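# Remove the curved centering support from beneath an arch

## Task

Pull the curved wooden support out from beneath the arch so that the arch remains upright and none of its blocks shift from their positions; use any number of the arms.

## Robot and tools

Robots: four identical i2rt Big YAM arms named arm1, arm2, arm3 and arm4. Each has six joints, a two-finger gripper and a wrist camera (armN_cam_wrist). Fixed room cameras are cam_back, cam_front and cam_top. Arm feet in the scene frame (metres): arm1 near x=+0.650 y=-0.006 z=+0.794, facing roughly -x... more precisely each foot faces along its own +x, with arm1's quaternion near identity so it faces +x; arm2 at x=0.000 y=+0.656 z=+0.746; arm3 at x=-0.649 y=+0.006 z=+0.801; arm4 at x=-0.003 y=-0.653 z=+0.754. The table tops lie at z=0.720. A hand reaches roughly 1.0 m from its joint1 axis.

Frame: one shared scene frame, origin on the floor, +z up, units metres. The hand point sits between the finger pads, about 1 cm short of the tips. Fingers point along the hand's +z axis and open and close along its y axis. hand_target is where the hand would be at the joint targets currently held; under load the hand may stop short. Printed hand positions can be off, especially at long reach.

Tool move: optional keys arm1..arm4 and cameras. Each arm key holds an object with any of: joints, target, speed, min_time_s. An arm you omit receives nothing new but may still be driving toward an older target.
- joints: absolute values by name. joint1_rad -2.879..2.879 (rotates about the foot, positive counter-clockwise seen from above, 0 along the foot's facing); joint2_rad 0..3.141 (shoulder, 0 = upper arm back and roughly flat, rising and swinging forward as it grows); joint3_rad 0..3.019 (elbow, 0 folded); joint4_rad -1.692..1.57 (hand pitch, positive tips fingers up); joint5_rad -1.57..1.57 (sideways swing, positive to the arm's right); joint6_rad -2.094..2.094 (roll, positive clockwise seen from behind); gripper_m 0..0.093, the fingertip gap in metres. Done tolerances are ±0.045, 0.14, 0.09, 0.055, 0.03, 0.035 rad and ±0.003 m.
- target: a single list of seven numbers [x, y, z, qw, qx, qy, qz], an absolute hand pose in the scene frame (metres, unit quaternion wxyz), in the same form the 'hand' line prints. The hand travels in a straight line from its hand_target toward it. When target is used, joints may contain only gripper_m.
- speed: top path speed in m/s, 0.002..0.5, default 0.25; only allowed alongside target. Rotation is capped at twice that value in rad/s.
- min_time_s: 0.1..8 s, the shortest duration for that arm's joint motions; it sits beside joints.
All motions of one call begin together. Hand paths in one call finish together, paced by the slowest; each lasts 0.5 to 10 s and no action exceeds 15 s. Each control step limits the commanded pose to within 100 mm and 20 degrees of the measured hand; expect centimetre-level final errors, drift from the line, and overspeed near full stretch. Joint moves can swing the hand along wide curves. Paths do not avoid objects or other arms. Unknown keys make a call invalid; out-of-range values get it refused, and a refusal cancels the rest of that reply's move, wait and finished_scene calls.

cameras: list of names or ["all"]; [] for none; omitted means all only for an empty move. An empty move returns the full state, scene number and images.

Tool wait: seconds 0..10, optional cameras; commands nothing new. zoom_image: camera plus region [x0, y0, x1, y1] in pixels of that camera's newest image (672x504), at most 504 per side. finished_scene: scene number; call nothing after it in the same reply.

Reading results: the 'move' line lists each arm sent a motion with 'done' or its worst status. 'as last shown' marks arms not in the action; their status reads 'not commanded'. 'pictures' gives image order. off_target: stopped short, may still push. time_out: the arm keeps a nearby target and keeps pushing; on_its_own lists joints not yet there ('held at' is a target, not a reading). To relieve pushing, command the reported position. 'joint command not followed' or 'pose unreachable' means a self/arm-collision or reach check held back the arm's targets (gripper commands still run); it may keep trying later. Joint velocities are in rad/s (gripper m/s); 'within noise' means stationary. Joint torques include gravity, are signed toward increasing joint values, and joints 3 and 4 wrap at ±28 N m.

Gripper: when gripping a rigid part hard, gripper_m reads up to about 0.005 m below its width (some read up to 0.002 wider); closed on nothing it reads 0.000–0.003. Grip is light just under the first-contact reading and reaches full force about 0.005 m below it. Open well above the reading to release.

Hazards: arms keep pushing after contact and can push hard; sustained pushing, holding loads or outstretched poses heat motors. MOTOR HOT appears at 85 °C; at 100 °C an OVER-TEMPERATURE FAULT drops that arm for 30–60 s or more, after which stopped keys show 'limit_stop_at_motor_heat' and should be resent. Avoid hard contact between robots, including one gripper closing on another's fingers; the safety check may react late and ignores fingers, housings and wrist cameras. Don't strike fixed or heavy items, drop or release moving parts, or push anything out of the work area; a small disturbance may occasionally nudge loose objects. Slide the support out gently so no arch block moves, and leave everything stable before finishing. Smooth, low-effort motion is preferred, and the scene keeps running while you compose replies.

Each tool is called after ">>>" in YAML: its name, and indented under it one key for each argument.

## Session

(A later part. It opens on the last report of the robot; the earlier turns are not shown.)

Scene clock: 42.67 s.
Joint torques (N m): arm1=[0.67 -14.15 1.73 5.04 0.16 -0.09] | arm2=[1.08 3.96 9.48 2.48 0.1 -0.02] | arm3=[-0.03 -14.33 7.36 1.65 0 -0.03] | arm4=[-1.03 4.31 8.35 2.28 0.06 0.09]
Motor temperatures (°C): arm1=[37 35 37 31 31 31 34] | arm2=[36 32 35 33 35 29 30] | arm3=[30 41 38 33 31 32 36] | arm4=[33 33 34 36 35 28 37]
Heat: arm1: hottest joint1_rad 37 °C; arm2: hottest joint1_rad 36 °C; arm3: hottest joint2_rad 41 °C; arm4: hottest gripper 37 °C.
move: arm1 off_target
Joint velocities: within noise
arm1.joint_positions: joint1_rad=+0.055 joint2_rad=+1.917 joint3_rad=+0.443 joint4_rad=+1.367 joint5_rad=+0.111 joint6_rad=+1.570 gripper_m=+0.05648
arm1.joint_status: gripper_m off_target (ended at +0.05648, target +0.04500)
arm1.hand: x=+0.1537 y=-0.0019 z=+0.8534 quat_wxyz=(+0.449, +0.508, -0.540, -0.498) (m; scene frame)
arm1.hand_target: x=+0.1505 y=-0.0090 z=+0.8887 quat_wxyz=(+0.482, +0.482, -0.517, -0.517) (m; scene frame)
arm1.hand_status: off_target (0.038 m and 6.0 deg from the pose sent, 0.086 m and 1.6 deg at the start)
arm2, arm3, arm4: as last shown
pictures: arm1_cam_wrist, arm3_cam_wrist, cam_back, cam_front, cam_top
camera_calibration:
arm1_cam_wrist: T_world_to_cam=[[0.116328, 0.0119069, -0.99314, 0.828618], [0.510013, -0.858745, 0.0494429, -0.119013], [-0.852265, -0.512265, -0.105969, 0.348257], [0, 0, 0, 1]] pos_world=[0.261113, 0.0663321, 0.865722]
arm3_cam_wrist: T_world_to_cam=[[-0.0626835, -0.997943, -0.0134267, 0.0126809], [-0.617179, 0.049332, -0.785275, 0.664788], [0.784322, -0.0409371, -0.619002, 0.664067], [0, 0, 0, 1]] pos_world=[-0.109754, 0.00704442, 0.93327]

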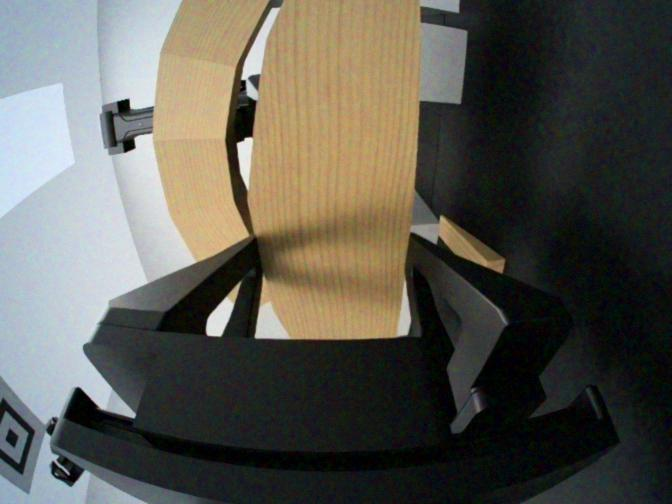

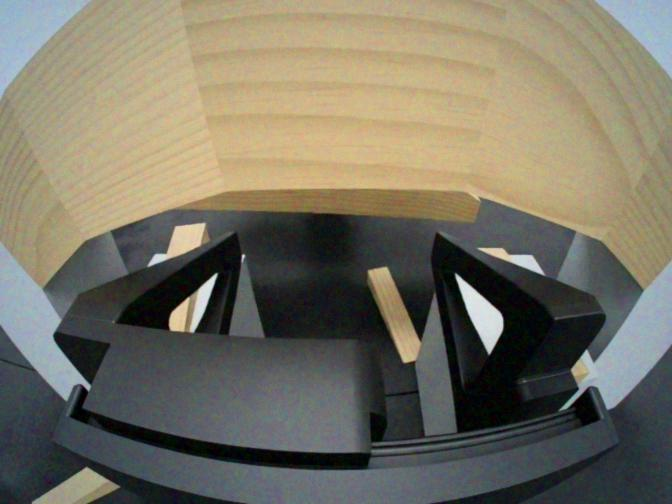

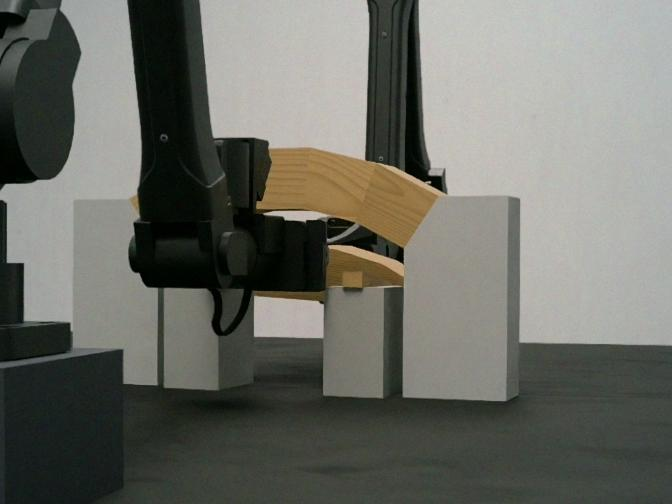

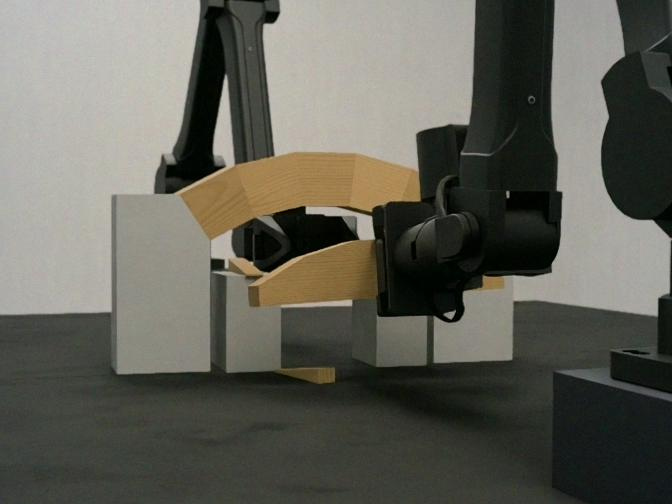

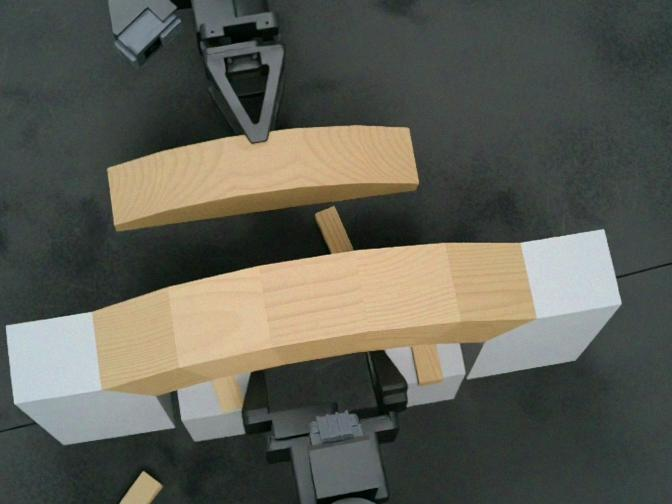

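>>> move:
  arm1: {"target": [0.26, -0.01, 0.92, 0, -0.682, 0.7314, 0], "speed": 0.12, "joints": {"gripper_m": 0.045}}
  arm3: {"target": [-0.15, 0.012, 0.86, 0.7066, 0.0247, 0.7066, -0.0247], "speed": 0.12}
  cameras: ["arm1_cam_wrist", "cam_front", "cam_top"]

Scene clock: 50.63 s.
Joint torques (N m): arm1=[-1.55 -8.88 11.21 -0.59 -0.04 -0.09] | arm2=[1.2 3.55 9.47 2.47 0.11 -0.02] | arm3=[0.56 -13.86 1.11 2.28 0.27 -0.02] | arm4=[-1.08 4.66 8.29 2.35 0.1 0.05]
Motor temperatures (°C): arm1=[37 35 39 30 31 31 34] | arm2=[36 32 35 33 35 29 30] | arm3=[30 41 38 33 31 32 36] | arm4=[33 33 35 36 35 28 37]
Heat: arm1: hottest joint3_rad 39 °C; arm2: hottest joint1_rad 36 °C; arm3: hottest joint2_rad 41 °C; arm4: hottest gripper 37 °C.
move: arm1 off_target; arm3 off_target
Joint velocities: within noise
arm1.joint_positions: joint1_rad=+0.045 joint2_rad=+1.421 joint3_rad=+0.980 joint4_rad=-1.175 joint5_rad=-0.005 joint6_rad=+1.644 gripper_m=+0.05648
arm1.joint_status: gripper_m off_target (ended at +0.05648, target +0.04500)
arm1.hand: x=+0.2842 y=-0.0148 z=+0.8999 quat_wxyz=(-0.017, +0.688, -0.726, +0.013) (m; scene frame)
arm1.hand_target: x=+0.2613 y=-0.0099 z=+0.9202 quat_wxyz=(+0.000, +0.682, -0.731, -0.001) (m; scene frame)
arm1.hand_status: off_target (0.032 m and 2.6 deg from the pose sent, 0.126 m and 84.2 deg at the start)
arm2, arm4: as last shown
arm3.joint_positions: joint1_rad=+0.007 joint2_rad=+2.034 joint3_rad=+0.464 joint4_rad=+1.535 joint5_rad=+0.123 joint6_rad=+0.016 gripper_m=+0.08008
arm3.joint_status: not commanded
arm3.hand: x=-0.1495 y=+0.0070 z=+0.8457 quat_wxyz=(-0.692, -0.030, -0.721, +0.025) (m; scene frame)
arm3.hand_target: x=-0.1499 y=+0.0119 z=+0.8598 quat_wxyz=(-0.705, -0.025, -0.708, +0.025) (m; scene frame)
arm3.hand_status: off_target (0.015 m and 2.4 deg from the pose sent, 0.140 m and 0.9 deg at the start; a joint's target at an end of its range on 26 of 218 steps)
pictures: arm1_cam_wrist, cam_front, cam_top
camera_calibration:
arm1_cam_wrist: T_world_to_cam=[[0.997058, -0.0533955, 0.0550022, -0.334805], [-0.0753341, -0.815242, 0.5742, -0.504239], [0.0141804, -0.576654, -0.816865, 0.850296], [0, 0, 0, 1]] pos_world=[0.283776, 0.0613726, 1.00253]

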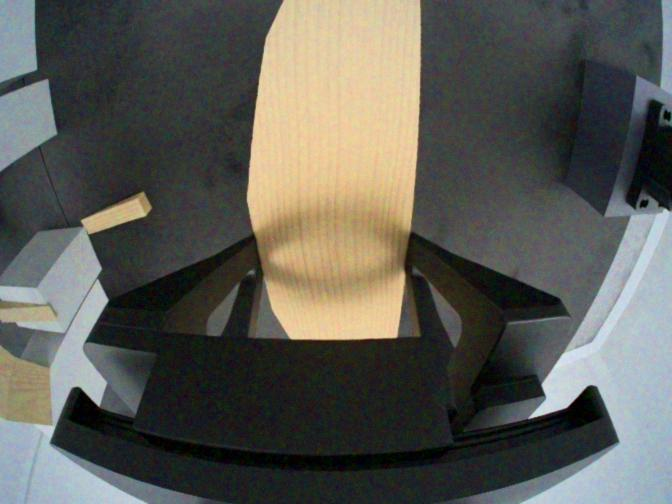

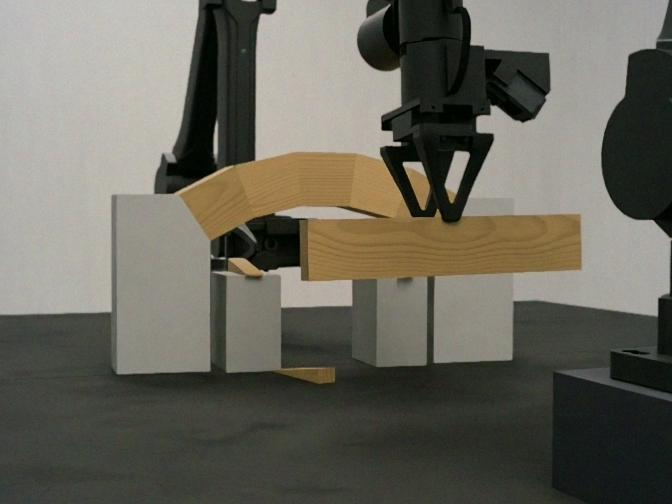

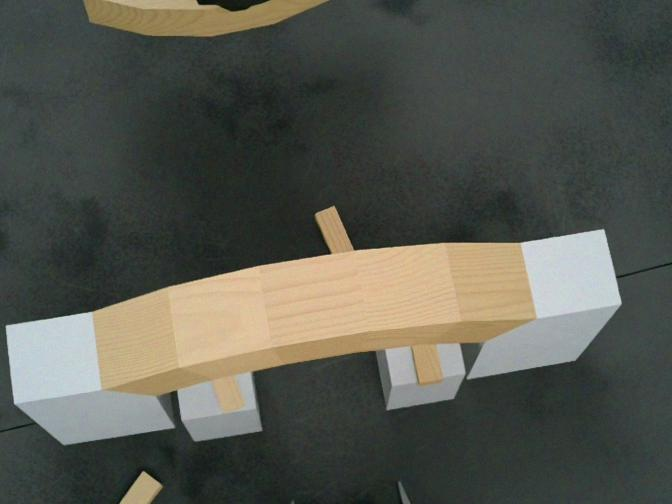

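>>> move:
  arm1: {"target": [0.275, -0.01, 0.815, 0, -0.682, 0.7314, 0], "speed": 0.1}
  cameras: ["cam_front"]

Scene clock: 52.57 s.
Joint torques (N m): arm1=[-1.49 -9.64 5.27 0.76 -0.04 -0.07] | arm2=[1.38 3.66 9.54 2.47 0.1 0] | arm3=[0.56 -13.8 1.11 2.28 0.27 -0.02] | arm4=[-1.26 4.37 8.34 2.22 0.05 0.07]
Motor temperatures (°C): arm1=[37 35 39 30 31 31 34] | arm2=[36 32 35 33 35 29 30] | arm3=[30 41 38 33 31 32 36] | arm4=[33 33 35 36 35 28 37]
Heat: arm1: hottest joint3_rad 39 °C; arm2: hottest joint1_rad 36 °C; arm3: hottest joint2_rad 41 °C; arm4: hottest gripper 37 °C.
move: arm1 done
Joint velocities: within noise
arm1.joint_positions: joint1_rad=+0.045 joint2_rad=+1.545 joint3_rad=+0.863 joint4_rad=-0.897 joint5_rad=-0.006 joint6_rad=+1.644 gripper_m=+0.05648
arm1.joint_status: not commanded
arm1.hand: x=+0.2763 y=-0.0144 z=+0.8178 quat_wxyz=(-0.003, +0.688, -0.726, +0.000) (m; scene frame)
arm1.hand_target: x=+0.2750 y=-0.0101 z=+0.8151 quat_wxyz=(+0.000, +0.682, -0.731, +0.000) (m; scene frame)
arm1.hand_status: done (0.005 m and 1.0 deg from the pose sent, 0.086 m and 2.6 deg at the start)
arm2, arm3, arm4: as last shown
pictures: cam_front

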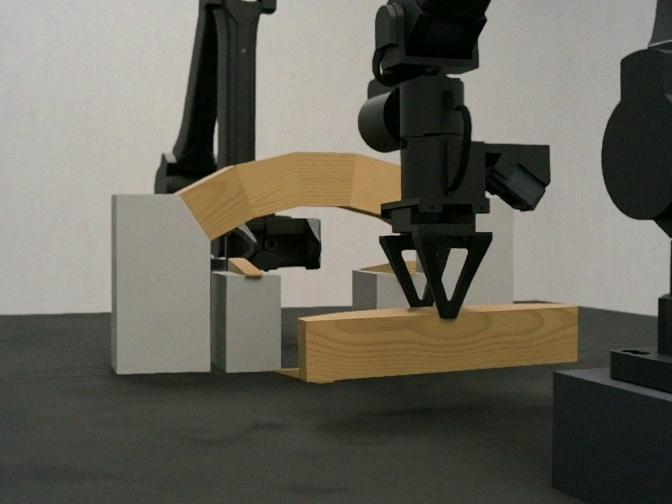

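>>> move:
  arm1: {"target": [0.275, -0.01, 0.796, 0, -0.682, 0.7314, 0], "speed": 0.04}
  cameras: ["cam_front"]

>>> move:
  arm1: {"target": [0.275, -0.01, 0.784, 0, -0.682, 0.7314, 0], "speed": 0.03}
  cameras: ["cam_front"]

Scene clock: 53.93 s.
Joint torques (N m): arm1=[-1.44 -9.7 4.94 0.75 -0.05 -0.05] | arm2=[1.2 3.66 9.46 2.45 0.09 -0.02] | arm3=[0.62 -13.86 1.13 2.28 0.27 -0.02] | arm4=[-1.38 4.66 8.35 2.3 0.07 0.06]
Motor temperatures (°C): arm1=[37 35 39 30 31 31 34] | arm2=[36 32 35 33 35 29 30] | arm3=[30 41 38 33 31 32 36] | arm4=[33 33 35 36 35 28 37]
Heat: arm1: hottest joint3_rad 39 °C; arm2: hottest joint1_rad 36 °C; arm3: hottest joint2_rad 41 °C; arm4: hottest gripper 37 °C.
move: arm1 done
Joint velocities: within noise
arm1.joint_positions: joint1_rad=+0.045 joint2_rad=+1.581 joint3_rad=+0.844 joint4_rad=-0.839 joint5_rad=-0.006 joint6_rad=+1.644 gripper_m=+0.05648
arm1.joint_status: not commanded
arm1.hand: x=+0.2755 y=-0.0142 z=+0.7997 quat_wxyz=(-0.002, +0.688, -0.726, -0.001) (m; scene frame)
arm1.hand_target: x=+0.2751 y=-0.0101 z=+0.7961 quat_wxyz=(+0.000, +0.682, -0.731, +0.000) (m; scene frame)
arm1.hand_status: done (0.006 m and 1.0 deg from the pose sent, 0.022 m and 1.0 deg at the start)
arm2, arm3, arm4: as last shown
pictures: cam_front

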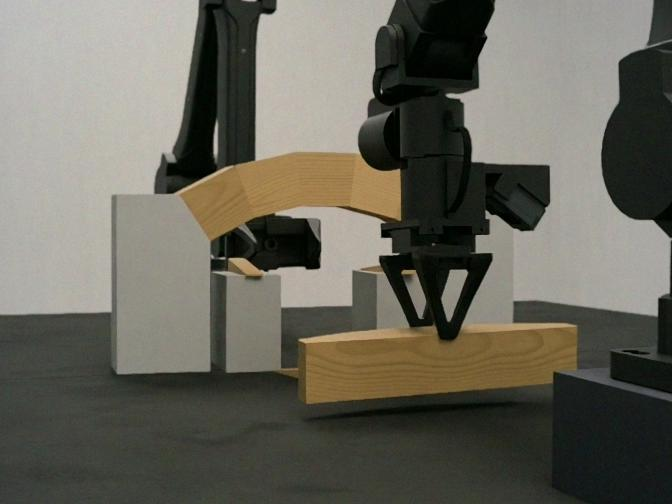

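Scene clock: 54.93 s.
Joint torques (N m): arm1=[-1.32 -9.88 4.71 0.73 -0.05 -0.06] | arm2=[0.91 3.78 9.48 2.44 0.1 -0.01] | arm3=[0.56 -13.86 1.14 2.26 0.26 -0.03] | arm4=[-1.44 4.42 8.35 2.26 0.06 0.08]
Motor temperatures (°C): arm1=[37 35 39 30 31 31 34] | arm2=[36 32 35 33 35 29 30] | arm3=[30 41 37 33 31 32 36] | arm4=[33 33 35 36 35 28 37]
Heat: arm1: hottest joint3_rad 39 °C; arm2: hottest joint1_rad 36 °C; arm3: hottest joint2_rad 41 °C; arm4: hottest gripper 37 °C.
move: arm1 done
Joint velocities: within noise
arm1.joint_positions: joint1_rad=+0.045 joint2_rad=+1.605 joint3_rad=+0.834 joint4_rad=-0.803 joint5_rad=-0.006 joint6_rad=+1.644 gripper_m=+0.05648
arm1.joint_status: not commanded
arm1.hand: x=+0.2750 y=-0.0141 z=+0.7882 quat_wxyz=(-0.001, +0.688, -0.726, -0.001) (m; scene frame)
arm1.hand_target: x=+0.2750 y=-0.0101 z=+0.7841 quat_wxyz=(+0.000, +0.682, -0.731, +0.000) (m; scene frame)
arm1.hand_status: done (0.006 m and 1.0 deg from the pose sent, 0.016 m and 1.0 deg at the start)
arm2, arm3, arm4: as last shown
pictures: cam_front

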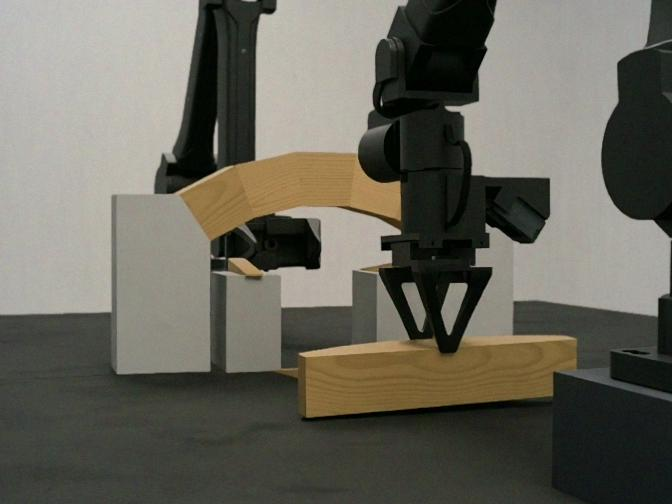

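>>> move:
  arm1: {"target": [0.275, -0.01, 0.776, 0, -0.682, 0.7314, 0], "speed": 0.02}
  cameras: ["cam_front"]

>>> move:
  arm1: {"target": [0.275, -0.01, 0.770, 0, -0.682, 0.7314, 0], "speed": 0.02}
  cameras: ["cam_front"]

Scene clock: 56.07 s.
Joint torques (N m): arm1=[-1.26 -9.64 4.53 0.85 -0.01 -0.05] | arm2=[1.08 3.66 9.57 2.44 0.1 -0.02] | arm3=[0.62 -13.92 1.1 2.29 0.27 -0.03] | arm4=[-1.32 4.66 8.18 2.25 0.06 0.07]
Motor temperatures (°C): arm1=[37 35 39 30 31 31 34] | arm2=[36 32 35 33 35 29 30] | arm3=[30 41 37 33 31 32 36] | arm4=[33 33 35 36 35 28 37]
Heat: arm1: hottest joint3_rad 39 °C; arm2: hottest joint1_rad 36 °C; arm3: hottest joint2_rad 41 °C; arm4: hottest gripper 37 °C.
move: arm1 done
Joint velocities: within noise
arm1.joint_positions: joint1_rad=+0.045 joint2_rad=+1.619 joint3_rad=+0.828 joint4_rad=-0.781 joint5_rad=-0.007 joint6_rad=+1.644 gripper_m=+0.05648
arm1.joint_status: not commanded
arm1.hand: x=+0.2743 y=-0.0143 z=+0.7817 quat_wxyz=(+0.000, +0.688, -0.726, -0.002) (m; scene frame)
arm1.hand_target: x=+0.2753 y=-0.0101 z=+0.7760 quat_wxyz=(+0.000, +0.682, -0.731, +0.000) (m; scene frame)
arm1.hand_status: done (0.007 m and 1.0 deg from the pose sent, 0.013 m and 1.0 deg at the start)
arm2, arm3, arm4: as last shown
pictures: cam_front

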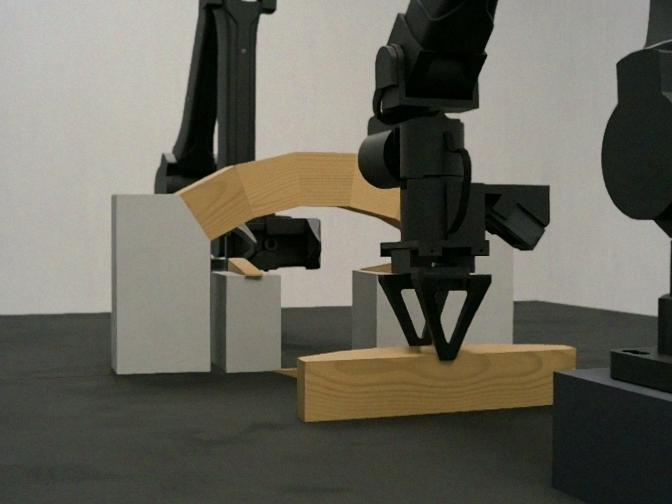

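Scene clock: 57.03 s.
Joint torques (N m): arm1=[-1.26 -8.76 4.18 1.47 0.02 -0.04] | arm2=[1.08 3.9 9.52 2.41 0.11 -0.02] | arm3=[0.56 -13.92 1.13 2.32 0.27 -0.03] | arm4=[-0.79 4.42 8.25 2.4 0.06 0.05]
Motor temperatures (°C): arm1=[37 35 39 30 31 31 34] | arm2=[36 32 35 33 35 29 30] | arm3=[30 41 37 33 31 32 36] | arm4=[33 33 35 36 35 28 37]
Heat: arm1: hottest joint3_rad 39 °C; arm2: hottest joint1_rad 36 °C; arm3: hottest joint2_rad 41 °C; arm4: hottest gripper 37 °C.
move: arm1 off_target
Joint velocities: within noise
arm1.joint_positions: joint1_rad=+0.045 joint2_rad=+1.620 joint3_rad=+0.828 joint4_rad=-0.778 joint5_rad=-0.007 joint6_rad=+1.644 gripper_m=+0.05648
arm1.joint_status: not commanded
arm1.hand: x=+0.2738 y=-0.0144 z=+0.7813 quat_wxyz=(+0.001, +0.688, -0.726, -0.002) (m; scene frame)
arm1.hand_target: x=+0.2753 y=-0.0101 z=+0.7705 quat_wxyz=(+0.000, +0.682, -0.731, +0.000) (m; scene frame)
arm1.hand_status: off_target (0.012 m and 1.0 deg from the pose sent, 0.013 m and 1.0 deg at the start)
arm2, arm3, arm4: as last shown
pictures: cam_front

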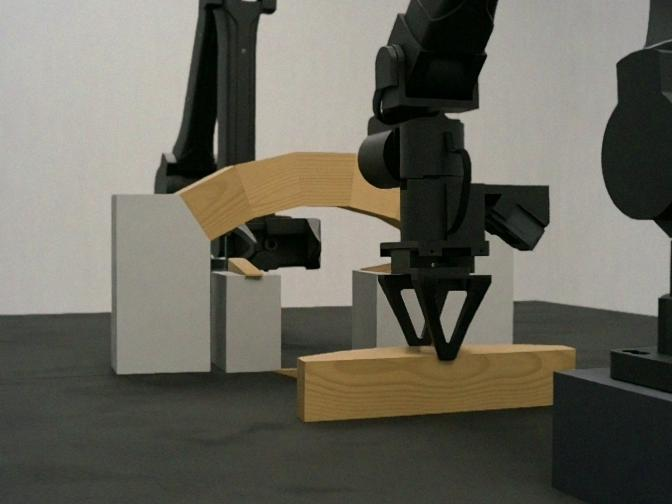

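Touched down. Release and retreat.

>>> move:
  arm1: {"joints": {"gripper_m": 0.075}}

>>> move:
  arm1: {"target": [0.275, -0.01, 0.87, 0, -0.682, 0.7314, 0], "speed": 0.1}
  cameras: ["cam_front","cam_top","cam_back"]

Scene clock: 57.73 s.
Joint torques (N m): arm1=[-1.26 -8.82 4.19 0.91 0.02 -0.04] | arm2=[1.2 3.6 9.46 2.5 0.09 -0.02] | arm3=[0.62 -13.92 1.11 2.29 0.28 -0.02] | arm4=[-0.91 4.48 8.14 2.29 0.09 0.04]
Motor temperatures (°C): arm1=[37 35 39 30 31 31 34] | arm2=[36 32 35 33 35 29 30] | arm3=[30 41 37 33 31 32 36] | arm4=[33 33 35 36 35 28 36]
Heat: arm1: hottest joint3_rad 39 °C; arm2: hottest joint1_rad 36 °C; arm3: hottest joint2_rad 41 °C; arm4: hottest joint4_rad 36 °C.
move: arm1 done
Joint velocities: within noise
arm1.joint_positions: joint1_rad=+0.045 joint2_rad=+1.620 joint3_rad=+0.828 joint4_rad=-0.764 joint5_rad=-0.007 joint6_rad=+1.644 gripper_m=+0.07482
arm1.joint_status: all done
arm1.hand: x=+0.2703 y=-0.0144 z=+0.7814 quat_wxyz=(+0.006, +0.688, -0.726, -0.007) (m; scene frame)
arm1.hand_target: x=+0.2753 y=-0.0101 z=+0.7705 quat_wxyz=(+0.000, +0.682, -0.731, +0.000) (m; scene frame)
arm1.hand_status: not commanded
arm2.joint_positions: joint1_rad=-0.491 joint2_rad=+0.571 joint3_rad=+1.396 joint4_rad=-1.145 joint5_rad=+0.158 joint6_rad=+0.378 gripper_m=+0.09396
arm2.joint_status: not commanded
arm2.hand: x=-0.1424 y=+0.4717 z=+1.3418 quat_wxyz=(-0.330, -0.780, -0.216, +0.486) (m; scene frame)
arm2.hand_target: x=-0.1404 y=+0.4751 z=+1.3501 quat_wxyz=(-0.336, -0.774, -0.213, +0.492) (m; scene frame)
arm2.hand_status: not commanded
arm3: as last shown
arm4.joint_positions: joint1_rad=-0.377 joint2_rad=+0.615 joint3_rad=+1.493 joint4_rad=-1.274 joint5_rad=+0.157 joint6_rad=-0.616 gripper_m=+0.09396
arm4.joint_status: not commanded
arm4.hand: x=+0.0978 y=-0.4603 z=+1.3602 quat_wxyz=(-0.554, +0.623, -0.545, -0.090) (m; scene frame)
arm4.hand_target: x=+0.0963 y=-0.4637 z=+1.3683 quat_wxyz=(-0.562, +0.618, -0.542, -0.093) (m; scene frame)
arm4.hand_status: not commanded
pictures: none

Scene clock: 59.47 s.
Joint torques (N m): arm1=[-1.49 -10.17 9.01 -0.53 0.04 -0.06] | arm2=[1.32 3.66 9.47 2.5 0.1 -0.03] | arm3=[0.73 -13.86 1.14 2.28 0.28 -0.03] | arm4=[-1.26 4.13 8.28 2.28 0.03 0.09]
Motor temperatures (°C): arm1=[37 35 39 30 31 31 34] | arm2=[36 32 35 33 35 29 30] | arm3=[30 41 37 33 31 32 36] | arm4=[33 33 35 36 34 28 36]
Heat: arm1: hottest joint3_rad 39 °C; arm2: hottest joint1_rad 36 °C; arm3: hottest joint2_rad 41 °C; arm4: hottest joint4_rad 36 °C.
move: arm1 off_target
Joint velocities: within noise
arm1.joint_positions: joint1_rad=+0.045 joint2_rad=+1.466 joint3_rad=+0.884 joint4_rad=-1.034 joint5_rad=-0.007 joint6_rad=+1.644 gripper_m=+0.07492
arm1.joint_status: not commanded
arm1.hand: x=+0.2931 y=-0.0146 z=+0.8521 quat_wxyz=(-0.016, +0.688, -0.726, +0.013) (m; scene frame)
arm1.hand_target: x=+0.2758 y=-0.0100 z=+0.8700 quat_wxyz=(+0.000, +0.682, -0.731, +0.000) (m; scene frame)
arm1.hand_status: off_target (0.026 m and 2.6 deg from the pose sent, 0.089 m and 1.4 deg at the start)
arm2, arm3, arm4: as last shown
pictures: cam_back, cam_front, cam_top

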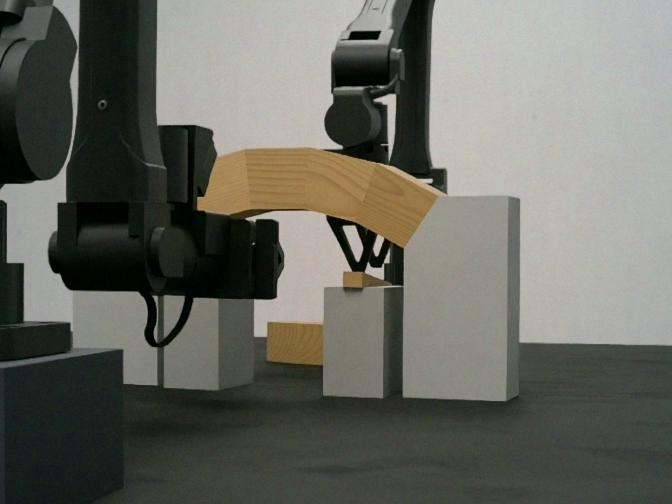

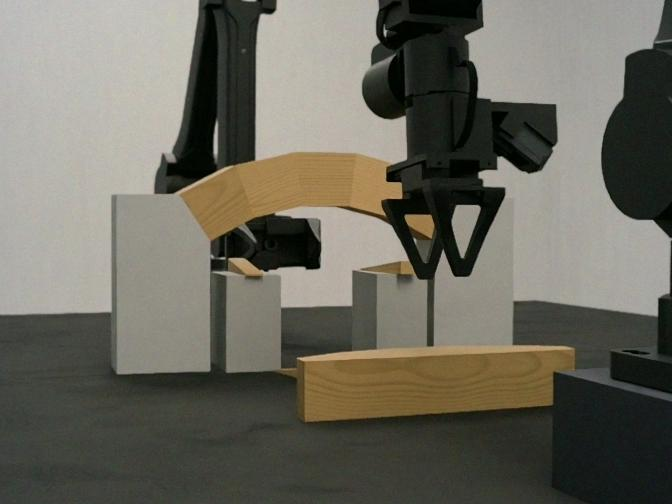

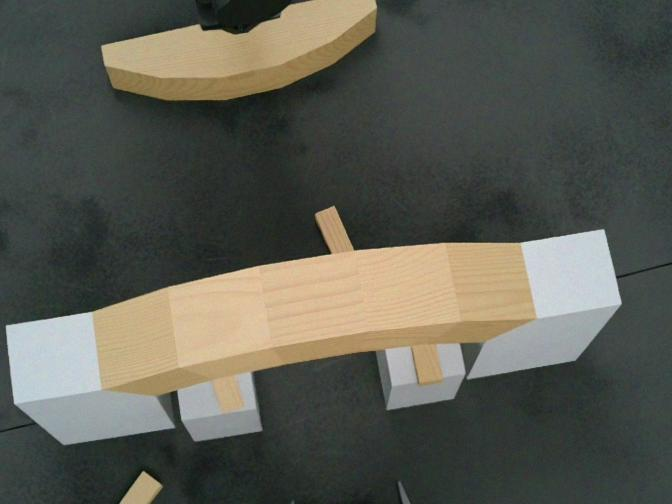

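>>> finished_scene:
  scene: 1

The scene is finished: the task was done.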